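# Seat the long sand core in the mould

## Task

Put the long sand core into its seat in the mould so that it is fully seated, and finish with every core and filter already standing in the mould still sitting in its own seat.

## Robot and tools

Robot: two arms. left_arm wears a left hand and right_arm a right hand; the left hand mirrors the right. Base positions in the scene frame: left_arm at (-0.041, +0.347, -0.002) m, right_arm at (+0.024, -0.319, +0.023) m, both turned almost not at all about z. A floor post stands behind the arms, and a camera stand sits between them just behind the bases. Both are fixed and must not be struck.

Scene frame: origin at table-top height, halfway between the nominal bases. +x points out over the table, +z up, +y toward left_arm. Image sides do not match these names. Every pose, velocity and target in calls and results uses this frame.

Hand point: a spot about 0.05 m in front of the palm and 0.15 m out from the wrist flange. Its +z runs along the straight fingers (fingertips end 0.06 to 0.07 m past it), +y comes out of the palm, and +x runs across the palm away from the thumb on the right hand, toward the thumb on the left hand. Finger centre lines lie 0.06 m behind the point along -y. A wrist bracket on the little-finger side reaches 0.10 m across the palm and can collide with things.

execute_actions(actions, cameras): actions is a list of actions; each action is a table of 1 to 15 rows, one row per 1/30 s step. A table shorter than 15 rows repeats its final row until step 15. Each row is one flat list of 28 numbers, each from -1 to 1, covering both arms even if only one moves. Order: left_arm dx, dy, dz, rx, ry, rz; left hand little, ring, middle, index, thumb_bend, thumb_turn, force_limit, speed; then right_arm dx, dy, dz, rx, ry, rz; right hand the same eight numbers. dx to rz are offsets, not poses. They are measured from that arm's Hand target as it stood when the action began, along the scene axes. Every row in one action is measured from that same start, so sending the same offset in a new action moves the arm further. Scale: 1.0 equals 0.6 m of travel or 180 degrees. rx, ry, rz form a single rotation vector applied about the Hand target position. Six zeros request nothing new for that arm.

Hand numbers: the six finger values are targets, with +1 open or straight and -1 closed. thumb_turn -1 brings the thumb in front of the palm, facing the fingers; +1 leaves it beside the palm. force_limit maps -1 to about 0 N and +1 to 10 N at the fingertip (15 N for the two thumb motors). speed runs from almost nothing at -1 to full at +0.48 and above. Use -0.94 or lower for a gentle grip. There is no 'unchanged' value. To keep a hand as it is, resend the eight numbers you last sent it. If it has received nothing yet, send hand_measured followed by hand_force_limit and hand_speed. An opposed thumb and fingers can grasp objects about 0.035 to 0.065 m thick, or a handle down to about 0.025 m. To loosen a grip, send targets more open than hand_measured. To squeeze harder, raise force_limit and send a target more closed than the current reading.

move(target, speed, blend, blocking, cameras): target is one 28-number row, or a list of up to 15 rows, in the same layout. All offsets count from the Hand targets at the start of the move, not from the previous row. speed is the path's top speed in m/s, from 0.002 to 4.3, default 0.25; turning is capped at twice that value in rad/s. blend, in metres, rounds corners between listed targets; 0 stops at each one. The whole move is capped at 10 s. Paths do not avoid obstacles or the other arm. A faster move strays and overshoots more, and hits harder. blocking=false returns after about 0.5 s while motion continues. The result ends with a 'move:' line giving the outcome (done, off_target, moving, held, fault) and any limits (paced = pose clipped, held = a step was withheld).

wait(seconds): 0 to 3600; runs the scene without new commands and may return early when a move ends. stop(): brakes a running move. zoom_image(camera, region): camera is cam_high, cam_left_wrist or cam_right_wrist. region is [x0, y0, x1, y1] in pixels of that camera's latest image, at most 504 by 504. Full images: cam_high 896x504, wrist cameras 672x504. show_instructions(): displays the reference pages. finished_scene(scene=1): ends the scene permanently, so call it only once the core is seated and everything rests stably.

Results: end_effector_position (m) and end_effector_quat_wxyz per arm; Hand target, the base for the next offsets; Joint positions, velocities and torques; hand_measured, hand_stopped_by (moving, target, force, stalled, fault) and hand_load_n, each listing six motors in the same order as the hand numbers. hand_load_n falling to about 0 indicates a lost grip. Images come only when cameras are requested or the actions list is empty.

Behaviour: each step, commanded orientation is clipped to within 40 degrees of the measured one. Hand points often rest 1 to 3 cm (up to 5 cm) short, usually low, without any contact. If one still rests short after a further call, send the remaining distance as an offset. An arm blocked by an object keeps pushing. To release the push, command a target back past the hand point. Joint ranges (rad): waist ±2.880, shoulder 0 to 3.142, elbow 0 to 3.019, wrist pitch -1.693 to 1.571, wrist yaw ±1.571, wrist roll ±2.094.

Avoid: dropping the core even slightly, releasing it while it moves, ramming the mould or seated parts, knocking any standing core or filter out of its seat, and letting anything leave the table. Do not let the two hands or arms touch; a moderate knock between them can end the scene. Avoid overloading the fingers. Long holds, stretched poses or pushing against something unreachable heat the motors. A MOTOR HOT line warns of this; at 100 °C the arm goes limp for 30 to 60 s. Loose objects may be nudged occasionally.

Each tool is called as a command line: name --argument value for each argument, lists and objects as JSON in quotes; but a table of rows of numbers goes row by row, as --pt "numbers of a row", without its own name.

Reference images:

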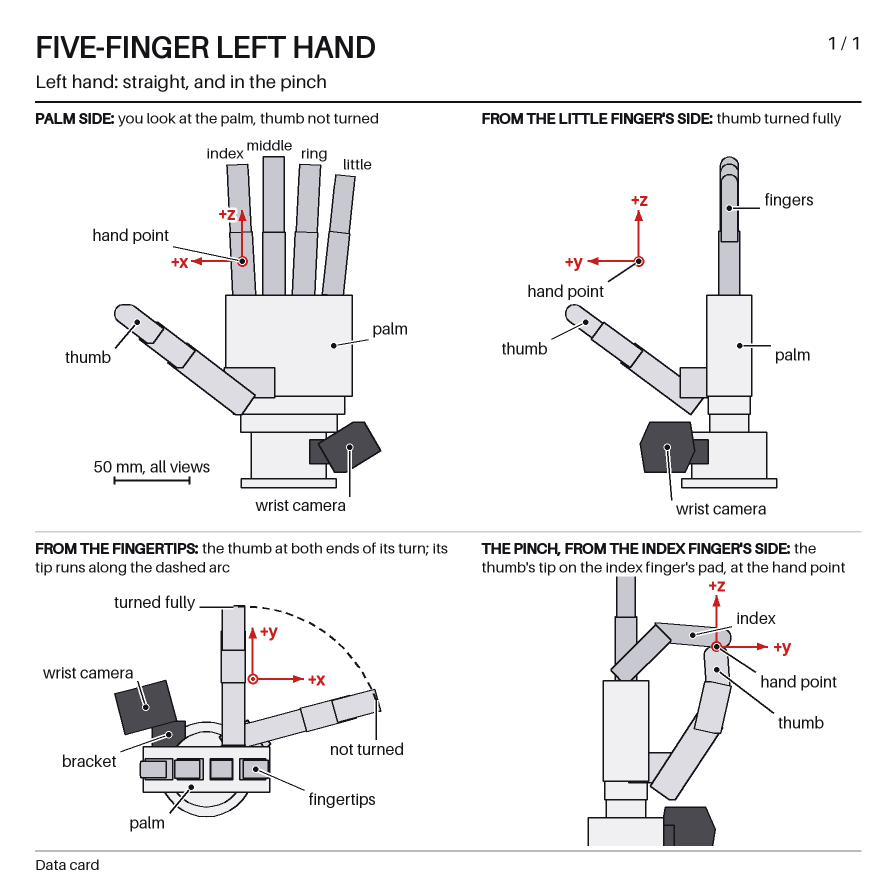

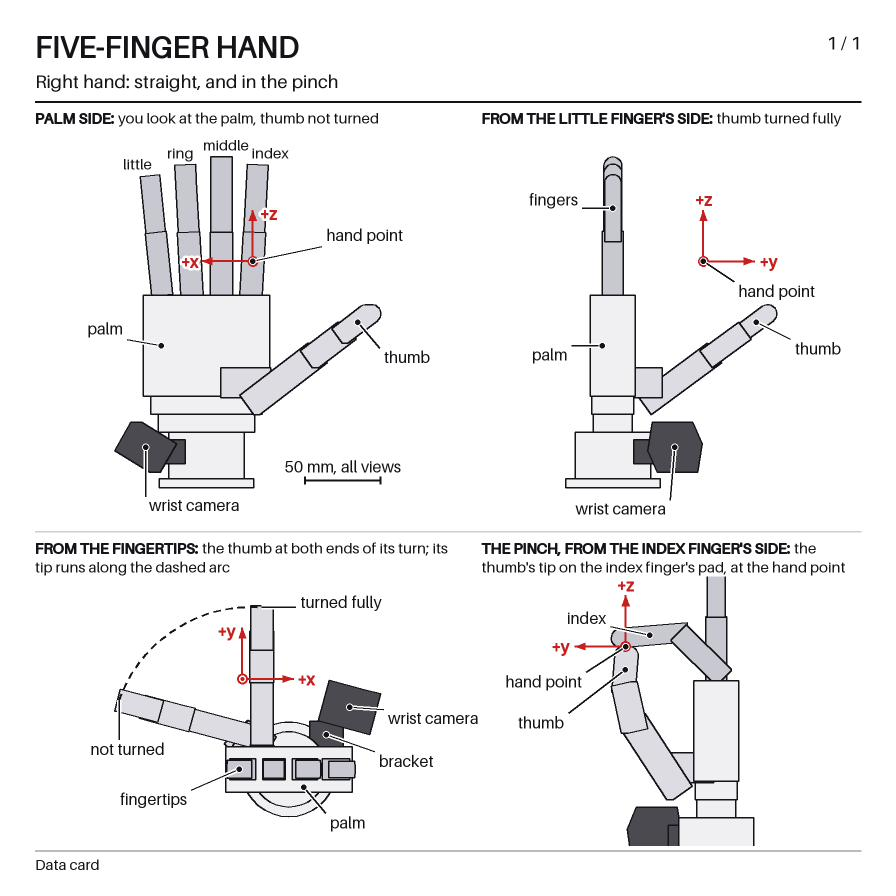

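## Session

execute_actions --actions '[]'

Scene clock: 0.00 s.
left_arm: end_effector_position=(+0.3431, +0.0668, +0.4020) hand_measured=(+1.000, +1.000, +1.000, +1.000, +1.000, +1.000) hand_load_n=(+0.0, +0.0, +0.0, -0.5, +0.0, +0.0) hand_stopped_by=(target, target, target, target, target, target) hand_force_limit=0.00 hand_speed=-0.80 end_effector_quat_wxyz=(+0.319, -0.397, +0.852, -0.117) | right_arm: end_effector_position=(+0.6298, -0.0360, +0.3955) hand_measured=(+1.000, +1.000, +1.000, +1.000, +1.000, +1.000) hand_load_n=(+0.0, +0.0, +0.0, +0.0, +0.0, +0.5) hand_stopped_by=(target, target, target, target, target, target) hand_force_limit=0.00 hand_speed=-0.80 end_effector_quat_wxyz=(-0.624, +0.781, -0.034, +0.026)
Joint positions: left_arm=[-0.77 1.463 1.852 -1.463 -0.507 0.051] | right_arm=[0.114 1.865 1.997 -0.867 -1.235 -0.705]
Joint velocities: within noise
Joint torques (N m): no reading
Heat: left arm: hottest shoulder 26 °C; right arm: hottest waist 24 °C.
Hand target: left_arm +0.3454, +0.0646, +0.4092; +0.322, -0.399, +0.849, -0.126 | right_arm +0.6326, -0.0355, +0.4042; -0.625, +0.779, -0.027, +0.035

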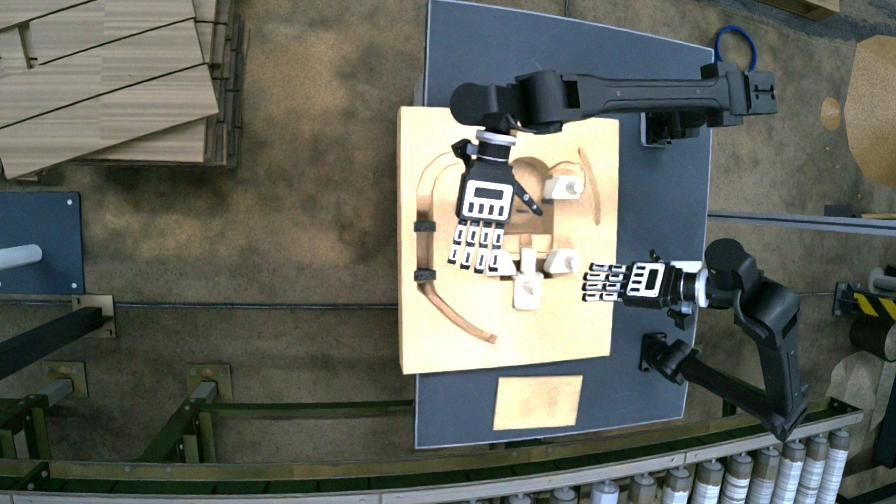

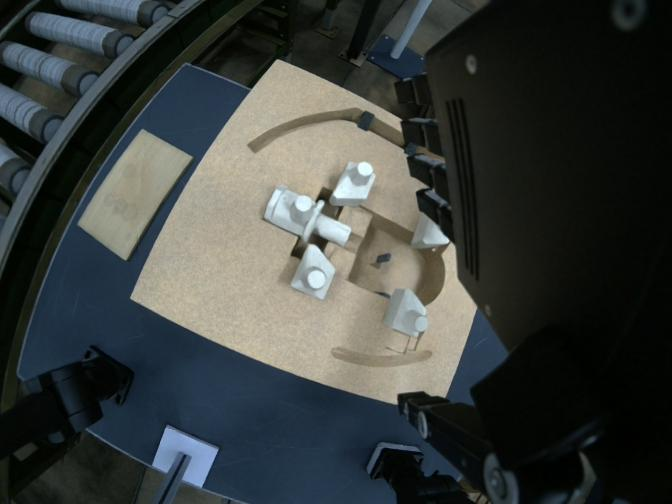

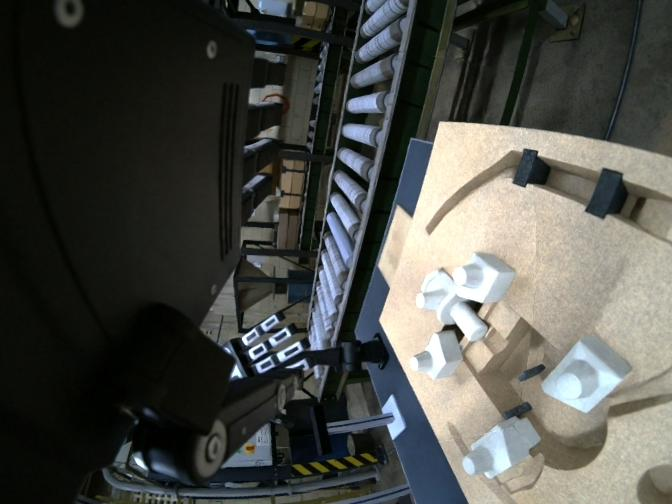

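zoom_image --camera "cam_high" --region '[390, 90, 720, 430]'

zoom_image --camera "cam_left_wrist" --region '[230, 100, 470, 380]'

zoom_image --camera "cam_right_wrist" --region '[380, 120, 672, 504]'

Scaled by 1.482.

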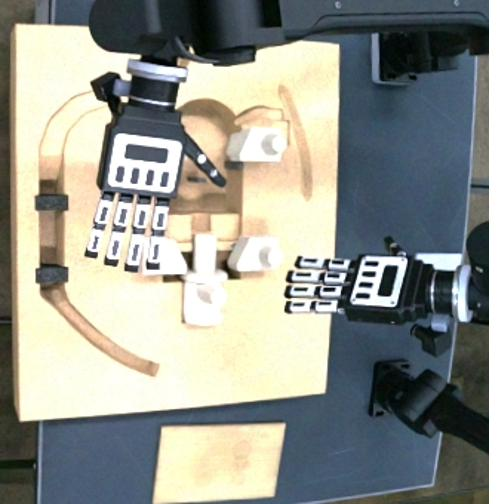

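Scaled by 1.800 from the camera's image (finer frame: 960x720).

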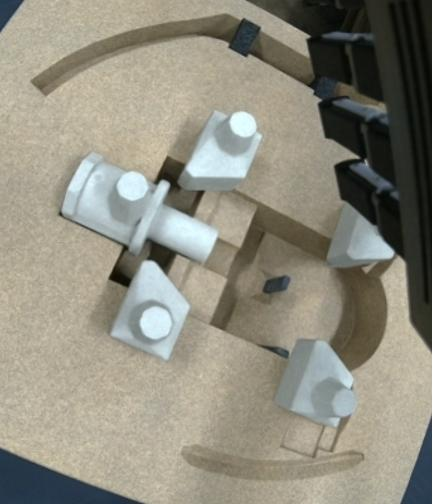

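Scaled by 1.312 from the camera's image (finer frame: 960x720).

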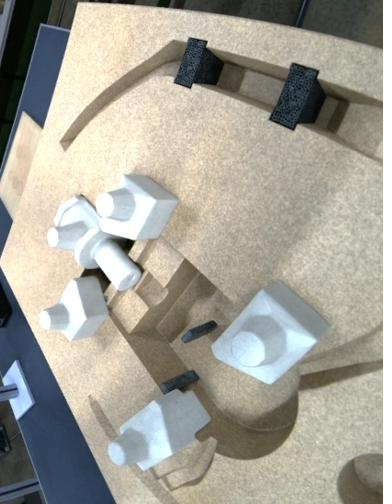

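move --target '[0,0,0.05,0,0,0,1,1,1,1,1,1,0,-0.8,-0.304,-0.5,0.077,0,0,0,1,1,1,1,1,1,0,-0.8]' --cameras '["all"]'

Scene clock: 4.90 s.
left_arm: end_effector_position=(+0.3407, +0.0692, +0.4265) hand_measured=(+1.000, +1.000, +1.000, +1.000, +1.000, +1.000) hand_load_n=(+0.0, +0.0, +0.0, +0.0, +0.0, +0.0) hand_stopped_by=(target, target, target, target, target, target) hand_force_limit=0.00 hand_speed=-0.80 end_effector_quat_wxyz=(+0.319, -0.397, +0.853, -0.115) | right_arm: end_effector_position=(+0.4507, -0.3351, +0.4521) hand_measured=(+1.000, +1.000, +1.000, +1.000, +1.000, +1.000) hand_load_n=(+0.0, +0.0, +0.0, +0.0, +0.0, +0.0) hand_stopped_by=(target, target, target, target, target, target) hand_force_limit=0.00 hand_speed=-0.80 end_effector_quat_wxyz=(-0.592, +0.770, -0.147, +0.187)
Joint positions: left_arm=[-0.77 1.487 1.95 -1.542 -0.507 0.051] | right_arm=[-0.514 1.403 1.65 -1.671 -1.336 -1.538]
Joint torques (N m): left_arm=[0.15 -12.22 11.02 0.75 -0.39 -0.07] | right_arm=[2.08 -10.11 9.18 -0.4 -0.83 -0.02]
Heat: left arm: hottest shoulder 26 °C; right arm: hottest shoulder 25 °C.
Hand target: left_arm +0.3454, +0.0646, +0.4393; +0.322, -0.399, +0.849, -0.126 | right_arm +0.4502, -0.3354, +0.4504; -0.625, +0.779, -0.027, +0.035
Off the commanded pose: left_arm 0.014 m, 1 deg | right_arm 0.002 m, 23 deg.
joint sent to its limit (right arm) — joint 4 (wrist pitch), lower limit. The joint targets are off in orientation, not in position.
move: off_target (left_arm, right_arm)

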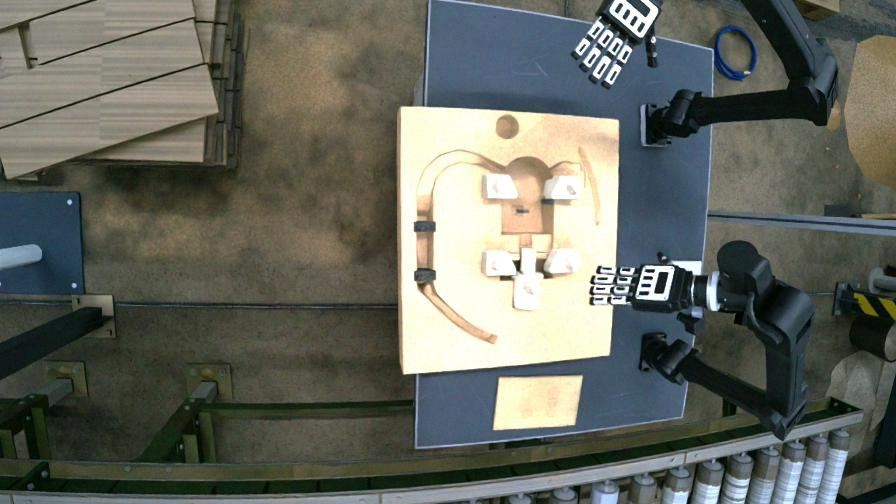

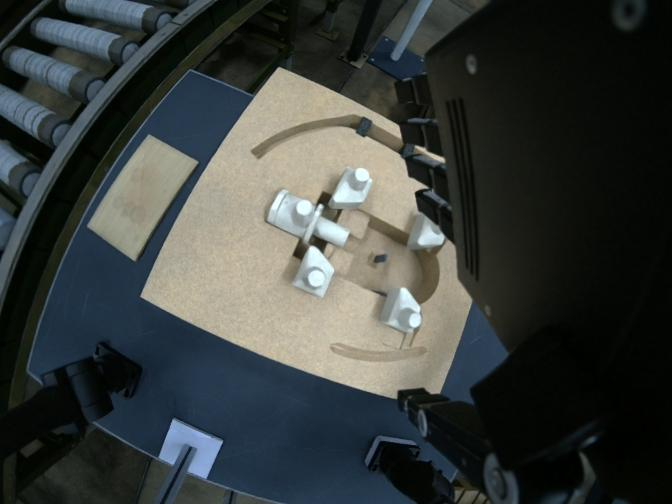

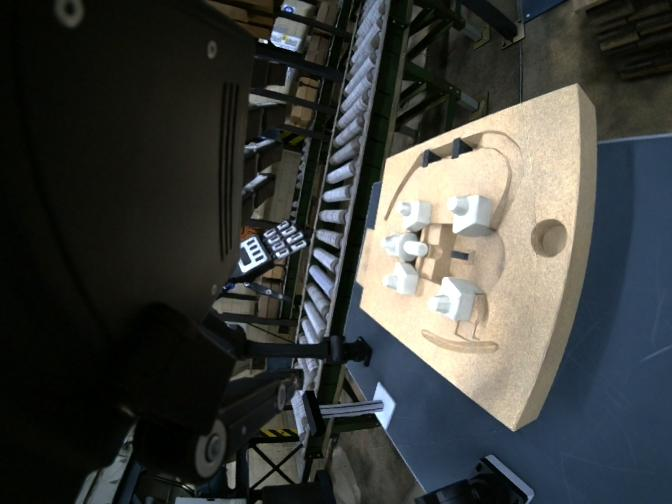

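zoom_image --camera "cam_high" --region '[450, 140, 650, 330]'

zoom_image --camera "cam_left_wrist" --region '[240, 140, 400, 320]'

zoom_image --camera "cam_right_wrist" --region '[350, 160, 520, 340]'

Scaled by 2.520.

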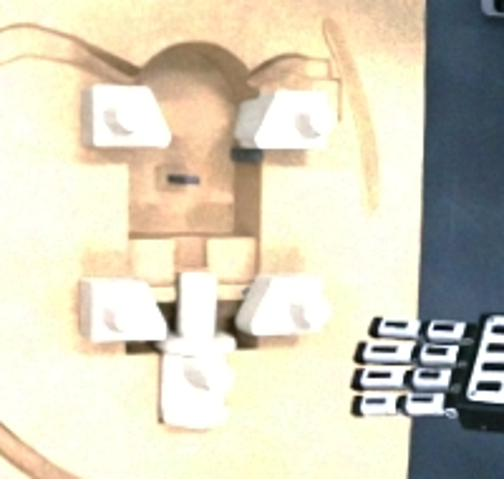

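Scaled by 2.800 from the camera's image (finer frame: 960x720).

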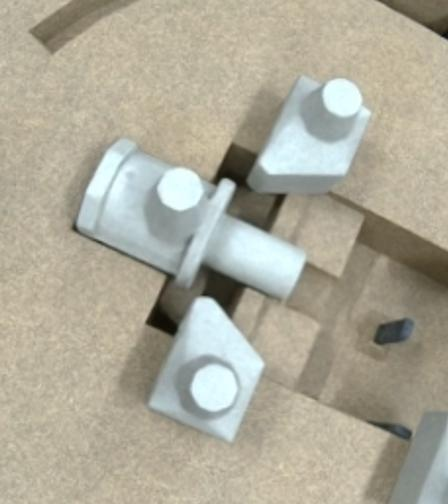

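Scaled by 2.800 from the camera's image (finer frame: 960x720).

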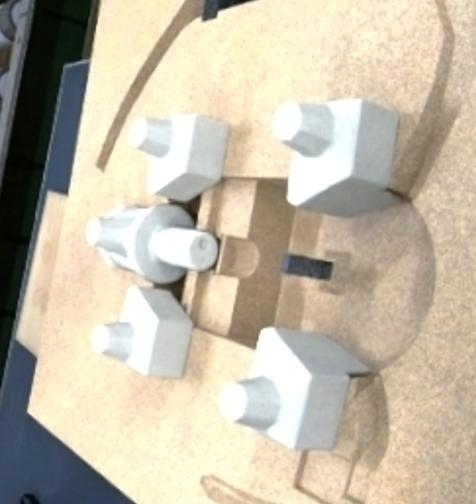

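move --target '[0.2,0,0.1,0,0,0,1,1,1,1,1,1,0,-0.8,0,0,0,0,0,0,1,1,1,1,1,1,0,-0.8]' --cameras '["cam_high","cam_left_wrist"]'

Scene clock: 7.60 s.
left_arm: end_effector_position=(+0.4655, +0.0636, +0.4855) hand_measured=(+1.000, +1.000, +1.000, +1.000, +1.000, +1.000) hand_load_n=(+0.0, +0.0, +0.0, +0.0, +0.0, +0.0) hand_stopped_by=(target, target, target, target, target, target) hand_force_limit=0.00 hand_speed=-0.80 end_effector_quat_wxyz=(+0.339, -0.391, +0.844, -0.145) | right_arm: end_effector_position=(+0.4508, -0.3351, +0.4520) hand_measured=(+1.000, +1.000, +1.000, +1.000, +1.000, +1.000) hand_load_n=(+0.0, +0.0, +0.0, +0.0, -0.5, +0.0) hand_stopped_by=(target, target, target, target, target, target) hand_force_limit=0.00 hand_speed=-0.80 end_effector_quat_wxyz=(-0.592, +0.770, -0.147, +0.187)
Joint positions: left_arm=[-0.616 1.856 2.597 -1.671 -0.429 0.225] | right_arm=[-0.514 1.403 1.65 -1.671 -1.336 -1.538]
Joint torques (N m): left_arm=[0.21 -17.73 9.78 1.02 -0.27 0] | right_arm=[0.62 -9.93 8.95 -0.2 -0.8 -0.07]
Heat: left arm: hottest shoulder 26 °C; right arm: hottest shoulder 25 °C.
Hand target: left_arm +0.4653, +0.0646, +0.4993; +0.322, -0.399, +0.849, -0.126 | right_arm +0.4502, -0.3354, +0.4504; -0.625, +0.779, -0.027, +0.035
Off the commanded pose: left_arm 0.014 m, 3 deg | right_arm 0.002 m, 23 deg.
joint sent to its limit (left arm) — joint 4 (wrist pitch), lower limit. The joint targets are off in orientation, not in position.
joint sent to its limit (right arm) — joint 4 (wrist pitch), lower limit. The joint targets are off in orientation, not in position.
move: off_target (left_arm)

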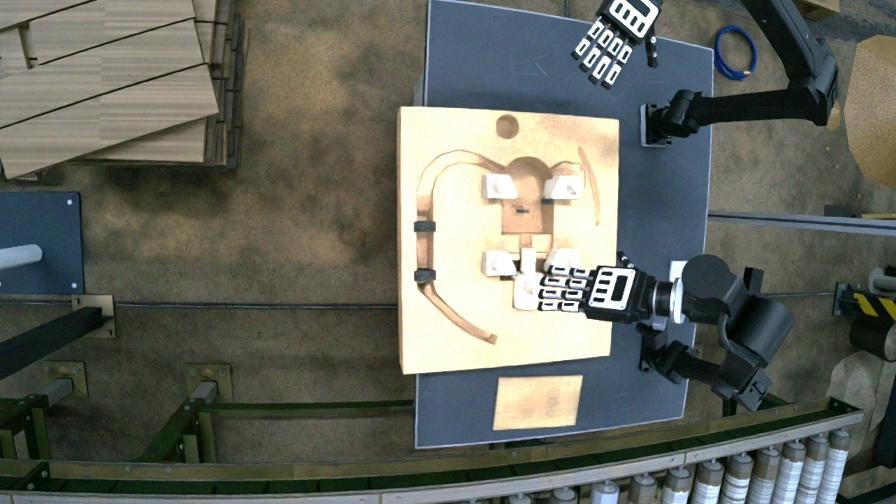

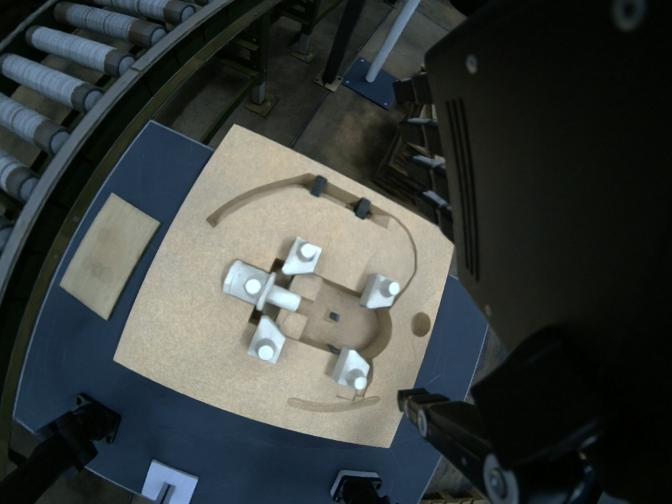

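move --target '[-0.14,0.09,-0.13,-0.174,-0.033,0.069,1,1,1,1,1,-1,0,-0.2,0,0,0,0,0,0,1,1,1,1,1,1,0,-0.8]' --cameras '["cam_high","cam_left_wrist"]'

Scene clock: 13.20 s.
left_arm: end_effector_position=(+0.3782, +0.1172, +0.4235) hand_measured=(+1.000, +1.000, +1.000, +1.000, +1.000, -1.000) hand_load_n=(+0.0, +0.0, +0.0, +0.0, +0.0, +0.0) hand_stopped_by=(target, target, target, target, target, target) hand_force_limit=0.00 hand_speed=-0.20 end_effector_quat_wxyz=(+0.258, -0.547, +0.724, -0.331) | right_arm: end_effector_position=(+0.4508, -0.3351, +0.4520) hand_measured=(+1.000, +1.000, +1.000, +1.000, +1.000, +1.000) hand_load_n=(+0.0, +0.0, +0.0, +0.0, +0.0, -0.5) hand_stopped_by=(target, target, target, target, target, target) hand_force_limit=0.00 hand_speed=-0.80 end_effector_quat_wxyz=(-0.592, +0.770, -0.147, +0.187)
Joint positions: left_arm=[-0.484 1.213 1.579 -1.083 -0.173 -0.135] | right_arm=[-0.514 1.403 1.65 -1.671 -1.336 -1.538]
Joint torques (N m): left_arm=[0.79 -10.11 7.49 2.02 -0.05 -0.17] | right_arm=[0.85 -10.46 8.9 -0.21 -0.8 -0.07]
Heat: left arm: hottest elbow 27 °C; right arm: hottest shoulder 25 °C.
Hand target: left_arm +0.3814, +0.1186, +0.4212; +0.258, -0.552, +0.719, -0.335 | right_arm +0.4502, -0.3354, +0.4504; -0.625, +0.779, -0.027, +0.035
Off the commanded pose: left_arm 0.004 m, 1 deg | right_arm 0.002 m, 23 deg.
joint sent to its limit (right arm) — joint 4 (wrist pitch), lower limit. The joint targets are off in orientation, not in position.
move: done

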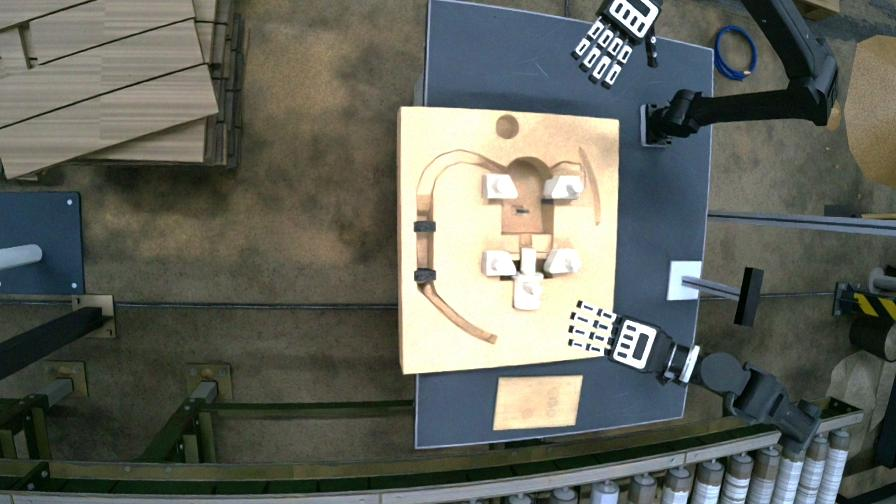

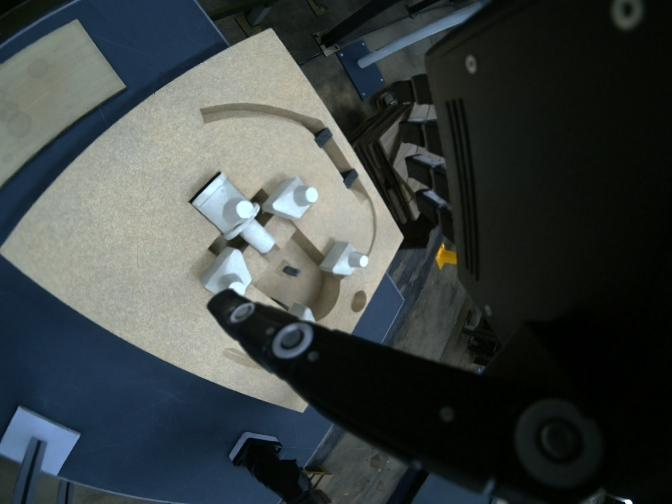

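zoom_image --camera "cam_left_wrist" --region '[170, 140, 350, 320]'

Scaled by 2.800 from the camera's image (finer frame: 960x720).

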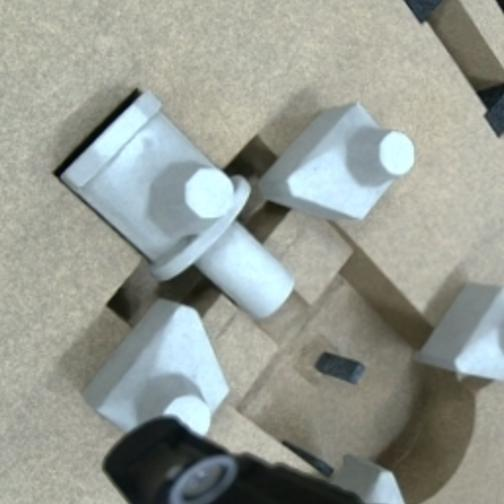

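move --target '[0,0,-0.167,0,0,0,1,1,1,1,1,-1,0,-0.2,0,0,0,0,0,0,1,1,1,1,1,1,0,-0.8]' --cameras '["cam_high","cam_left_wrist"]'

zoom_image --camera "cam_left_wrist" --region '[160, 60, 340, 260]'

Scene clock: 16.23 s.
left_arm: end_effector_position=(+0.3787, +0.1167, +0.3176) hand_measured=(+1.000, +1.000, +1.000, +1.000, +1.000, -1.000) hand_load_n=(+0.0, +0.0, +0.0, +0.0, +0.0, +0.0) hand_stopped_by=(target, target, target, target, target, target) hand_force_limit=0.00 hand_speed=-0.20 end_effector_quat_wxyz=(+0.255, -0.548, +0.726, -0.327) | right_arm: end_effector_position=(+0.4508, -0.3351, +0.4520) hand_measured=(+1.000, +1.000, +1.000, +1.000, +1.000, +1.000) hand_load_n=(+0.0, +0.0, +0.0, +0.0, +0.0, +0.0) hand_stopped_by=(target, target, target, target, target, target) hand_force_limit=0.00 hand_speed=-0.80 end_effector_quat_wxyz=(-0.592, +0.770, -0.147, +0.187)
Joint positions: left_arm=[-0.484 1.159 1.256 -0.826 -0.173 -0.136] | right_arm=[-0.514 1.403 1.65 -1.671 -1.336 -1.538]
Joint torques (N m): left_arm=[0.73 -10.29 8.34 2.03 -0.06 -0.15] | right_arm=[1.38 -11.52 9.02 -0.09 -0.8 -0.13]
Heat: left arm: hottest elbow 27 °C; right arm: hottest shoulder 25 °C.
Hand target: left_arm +0.3813, +0.1185, +0.3209; +0.258, -0.552, +0.719, -0.335 | right_arm +0.4502, -0.3354, +0.4504; -0.625, +0.779, -0.027, +0.035
Off the commanded pose: left_arm 0.005 m, 1 deg | right_arm 0.002 m, 23 deg.
joint sent to its limit (right arm) — joint 4 (wrist pitch), lower limit. The joint targets are off in orientation, not in position.
move: done

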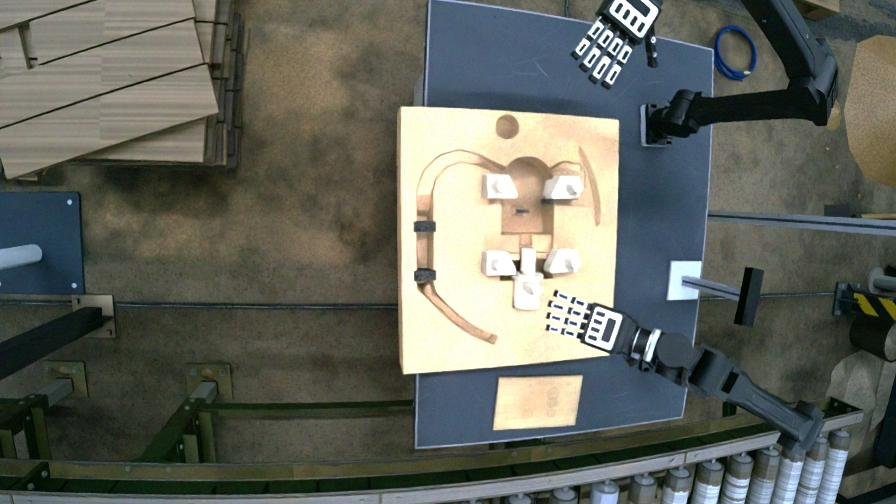

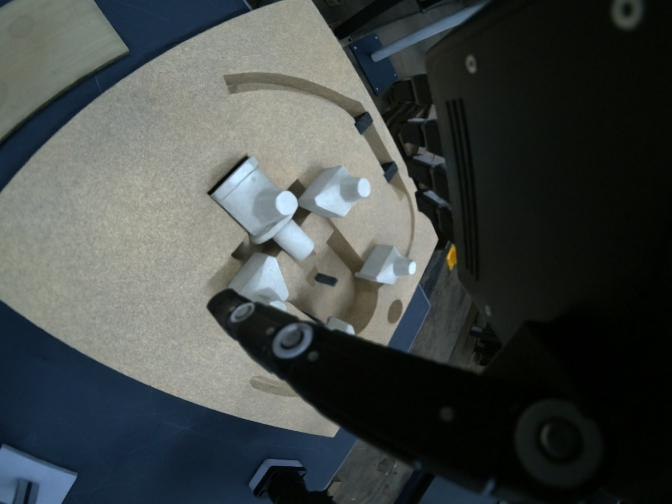

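Scaled by 2.520 from the camera's image (finer frame: 960x720).

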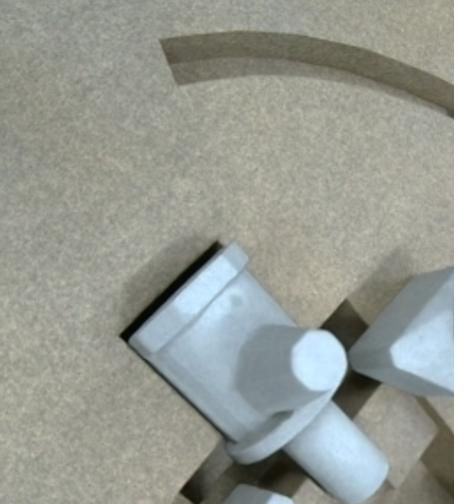

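move --target '[0,0,0,0,0,0,1,1,1,1,1,-1,0,-0.2,0.05,0.2,-0.15,0,0,0,1,1,1,1,1,1,0,-0.8]' --cameras '["cam_high","cam_right_wrist"]'

zoom_image --camera "cam_right_wrist" --region '[360, 150, 560, 350]'

Scene clock: 20.67 s.
left_arm: end_effector_position=(+0.3787, +0.1167, +0.3176) hand_measured=(+1.000, +1.000, +1.000, +1.000, +1.000, -1.000) hand_load_n=(+0.0, +0.0, +0.0, +0.0, +0.0, +0.0) hand_stopped_by=(target, target, target, target, target, target) hand_force_limit=0.00 hand_speed=-0.20 end_effector_quat_wxyz=(+0.255, -0.548, +0.726, -0.327) | right_arm: end_effector_position=(+0.4798, -0.2163, +0.3591) hand_measured=(+1.000, +1.000, +1.000, +1.000, +1.000, +1.000) hand_load_n=(+0.5, +0.0, +0.0, +0.0, +0.0, +0.0) hand_stopped_by=(target, target, target, target, target, target) hand_force_limit=0.00 hand_speed=-0.80 end_effector_quat_wxyz=(-0.620, +0.782, -0.043, +0.053)
Joint positions: left_arm=[-0.484 1.159 1.256 -0.826 -0.173 -0.136] | right_arm=[-0.215 1.573 1.583 -1.671 -1.342 -1.692]
Joint torques (N m): left_arm=[0.56 -9.93 8.32 2 -0.04 -0.16] | right_arm=[1.38 -13.1 9.47 -0.5 -1.02 -0.04]
Heat: left arm: hottest elbow 27 °C; right arm: hottest shoulder 25 °C.
Hand target: left_arm +0.3813, +0.1185, +0.3209; +0.258, -0.552, +0.719, -0.335 | right_arm +0.4802, -0.2154, +0.3604; -0.625, +0.779, -0.027, +0.035
Off the commanded pose: left_arm 0.005 m, 1 deg | right_arm 0.002 m, 3 deg.
joint sent to its limit (right arm) — joint 4 (wrist pitch), lower limit. The joint targets are off in orientation, not in position.
move: off_target (right_arm)

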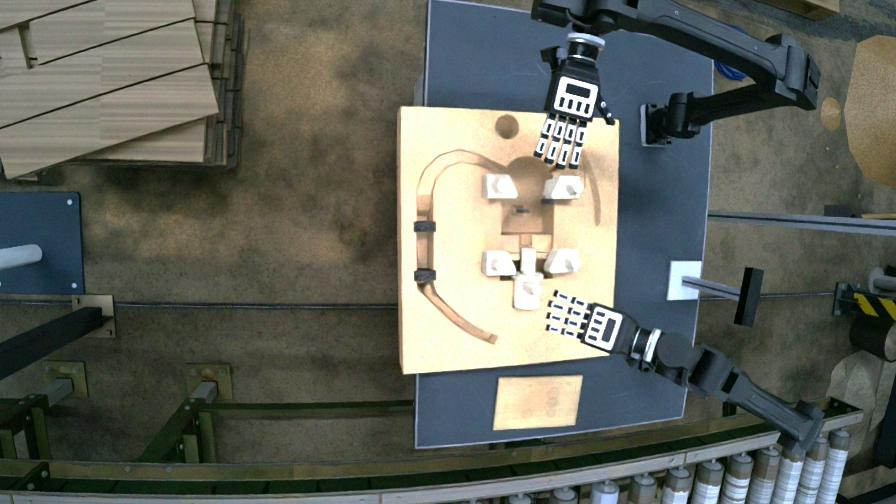

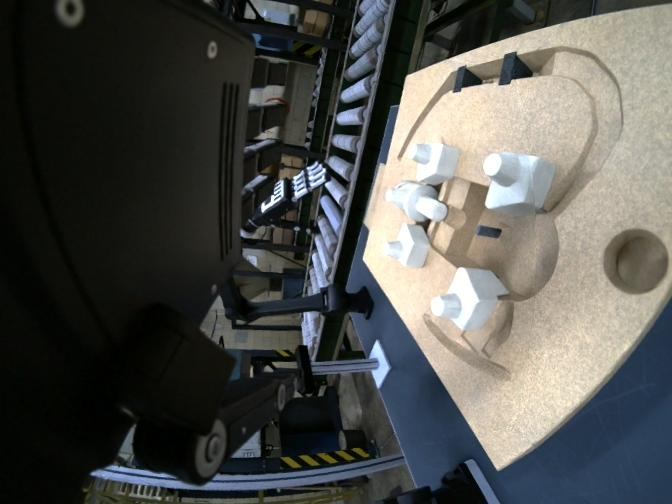

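Scaled by 2.520 from the camera's image (finer frame: 960x720).

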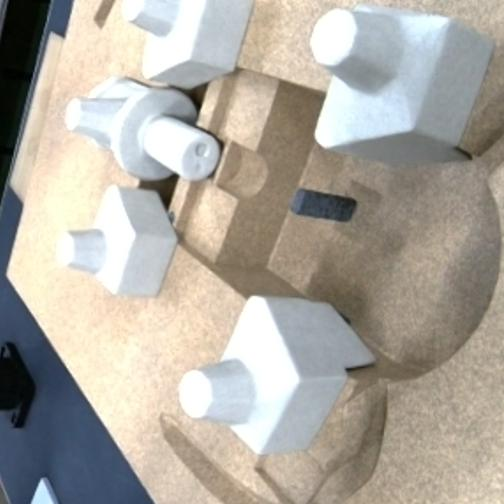

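zoom_image --camera "cam_right_wrist" --region '[370, 160, 480, 250]'

zoom_image --camera "cam_high" --region '[470, 230, 600, 330]'

Scaled by 4.582 from the camera's image (finer frame: 960x720).

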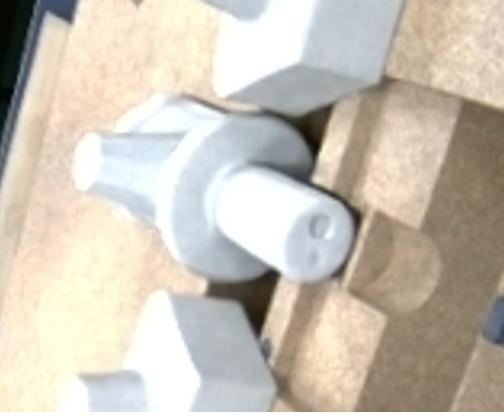

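Scaled by 3.877.

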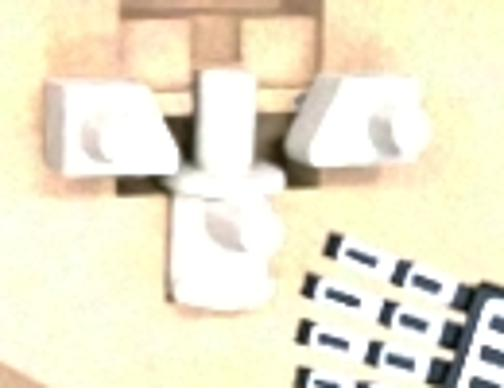

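move --target '[0,0,0.03,0,0,0,1,1,0.1,0.1,0.6,-1,0,-0.2,0,0,0,0,0,0,1,1,1,1,1,1,0,-0.8]' --cameras '["cam_high","cam_left_wrist","cam_right_wrist"]'

zoom_image --camera "cam_left_wrist" --region '[160, 100, 440, 340]'

zoom_image --camera "cam_high" --region '[470, 230, 630, 380]'

Scene clock: 22.30 s.
left_arm: end_effector_position=(+0.3744, +0.1191, +0.3140) hand_measured=(+1.000, +1.000, +0.100, +0.100, +0.600, -1.000) hand_load_n=(+0.0, +0.0, +0.0, +0.0, +0.0, +0.0) hand_stopped_by=(target, target, target, target, target, target) hand_force_limit=0.00 hand_speed=-0.20 end_effector_quat_wxyz=(+0.251, -0.550, +0.730, -0.318) | right_arm: end_effector_position=(+0.4798, -0.2164, +0.3591) hand_measured=(+1.000, +1.000, +1.000, +1.000, +1.000, +1.000) hand_load_n=(-0.5, +0.0, -0.5, +0.0, +0.0, +0.0) hand_stopped_by=(target, target, target, target, target, target) hand_force_limit=0.00 hand_speed=-0.80 end_effector_quat_wxyz=(-0.620, +0.782, -0.043, +0.053)
Joint positions: left_arm=[-0.484 1.159 1.256 -0.848 -0.173 -0.136] | right_arm=[-0.215 1.573 1.583 -1.671 -1.342 -1.693]
Joint torques (N m): left_arm=[0.73 -9.76 11.75 1.2 -0.06 -0.16] | right_arm=[1.67 -13.22 9.18 -0.61 -0.93 -0.05]
Heat: left arm: hottest elbow 27 °C; right arm: hottest shoulder 25 °C.
Hand target: left_arm +0.3813, +0.1186, +0.3389; +0.258, -0.552, +0.719, -0.335 | right_arm +0.4803, -0.2154, +0.3604; -0.625, +0.779, -0.027, +0.035
Off the commanded pose: left_arm 0.026 m, 2 deg | right_arm 0.002 m, 3 deg.
joint sent to its limit (right arm) — joint 4 (wrist pitch), lower limit. The joint targets are off in orientation, not in position.
move: off_target (left_arm)

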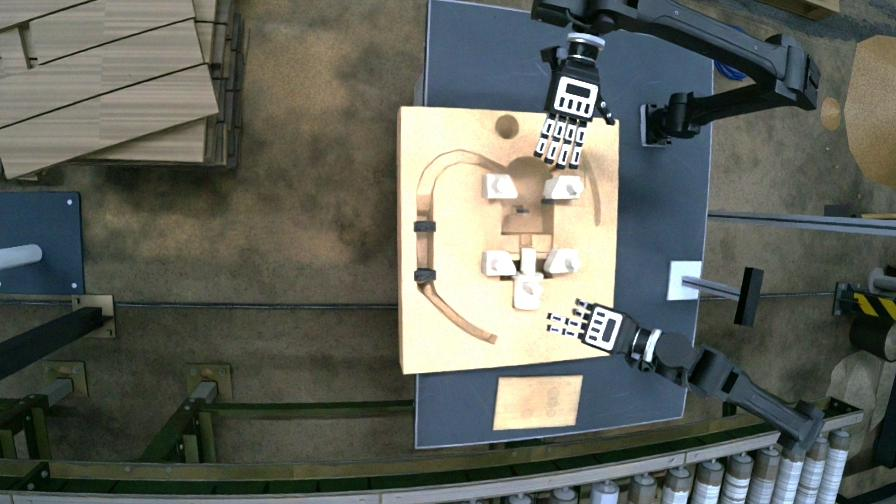

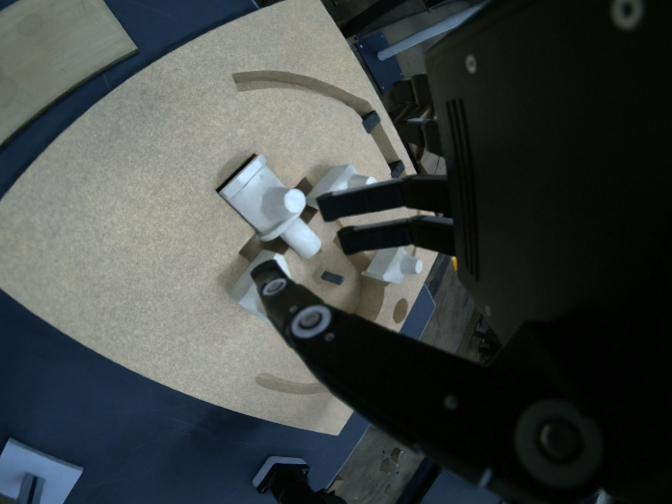

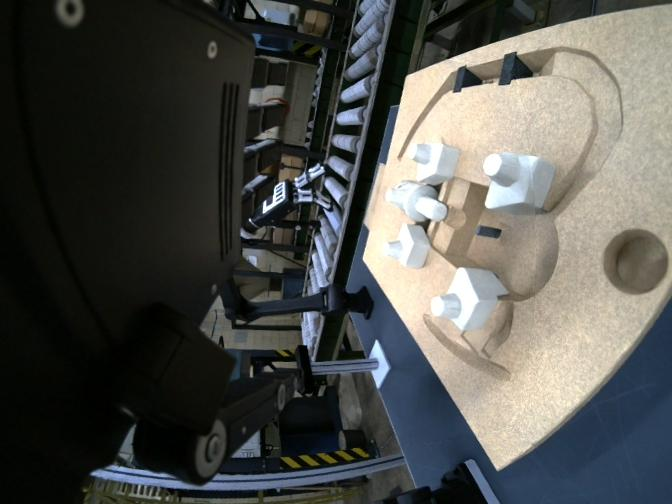

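Scaled by 1.800 from the camera's image (finer frame: 960x720).

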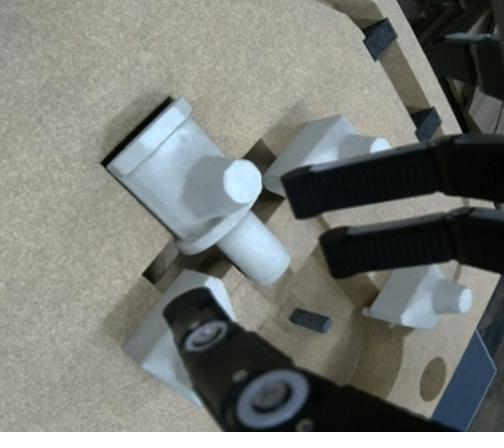

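Scaled by 3.150.

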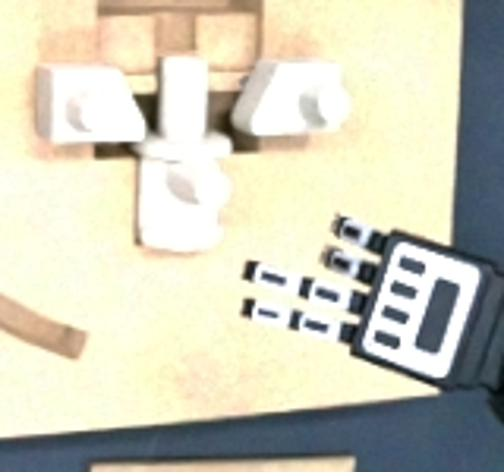

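move --target '[0.1,0,-0.02,0,0,0,1,1,0.1,0.1,0.6,-1,0,-0.2,0,0,0,0,0,0,1,1,1,1,1,1,0,-0.8]' --cameras '["cam_high","cam_left_wrist"]'

zoom_image --camera "cam_left_wrist" --region '[160, 100, 440, 340]'

zoom_image --camera "cam_high" --region '[470, 230, 630, 380]'

Scene clock: 25.50 s.
left_arm: end_effector_position=(+0.4282, +0.1227, +0.2937) hand_measured=(+1.000, +1.000, +0.100, +0.100, +0.600, -1.000) hand_load_n=(+0.0, +0.0, +0.0, +0.0, +0.0, +0.0) hand_stopped_by=(target, target, target, target, target, target) hand_force_limit=0.00 hand_speed=-0.20 end_effector_quat_wxyz=(+0.242, -0.562, +0.729, -0.308) | right_arm: end_effector_position=(+0.4798, -0.2164, +0.3591) hand_measured=(+1.000, +1.000, +1.000, +1.000, +1.000, +1.000) hand_load_n=(+0.0, +0.0, +0.0, +0.0, +0.0, +0.0) hand_stopped_by=(target, target, target, target, target, target) hand_force_limit=0.00 hand_speed=-0.80 end_effector_quat_wxyz=(-0.620, +0.782, -0.043, +0.053)
Joint positions: left_arm=[-0.413 1.293 1.325 -0.806 -0.123 -0.11] | right_arm=[-0.215 1.573 1.583 -1.671 -1.342 -1.693]
Joint torques (N m): left_arm=[0.21 -12.28 12.37 1.83 -0.04 0] | right_arm=[0.79 -13.22 9.5 -0.42 -0.94 -0.08]
Heat: left arm: hottest elbow 28 °C; right arm: hottest shoulder 25 °C.
Hand target: left_arm +0.4413, +0.1186, +0.3271; +0.258, -0.552, +0.719, -0.335 | right_arm +0.4803, -0.2154, +0.3604; -0.625, +0.779, -0.027, +0.035
Off the commanded pose: left_arm 0.036 m, 4 deg | right_arm 0.002 m, 3 deg.
joint sent to its limit (right arm) — joint 4 (wrist pitch), lower limit. The joint targets are off in orientation, not in position.
move: off_target (left_arm)

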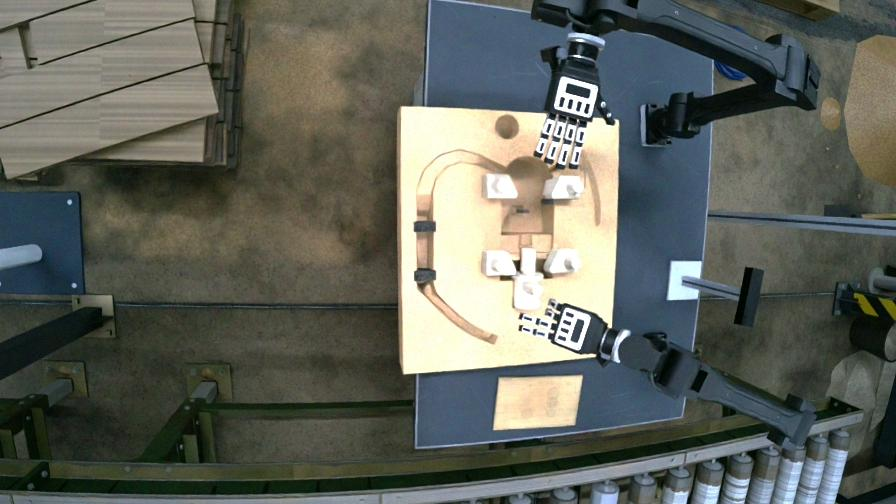

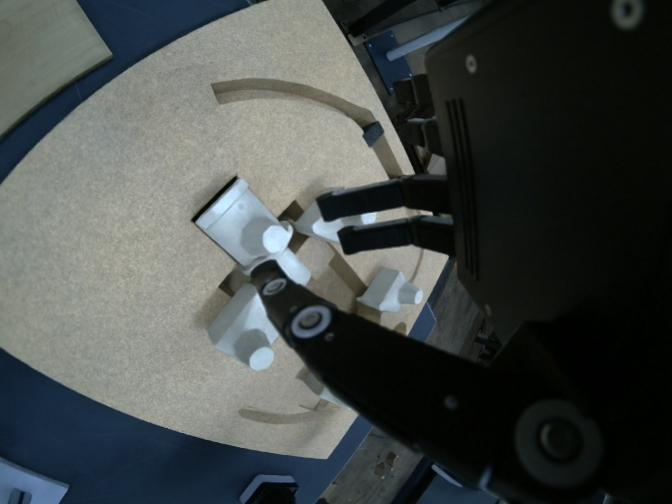

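Scaled by 1.800 from the camera's image (finer frame: 960x720).

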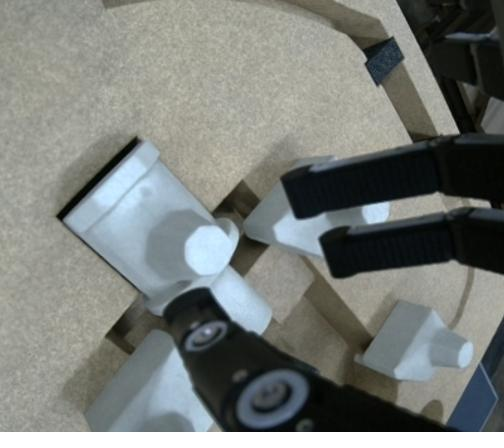

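Scaled by 3.150.

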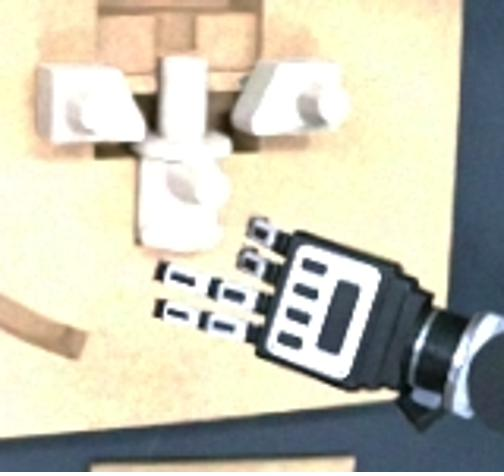

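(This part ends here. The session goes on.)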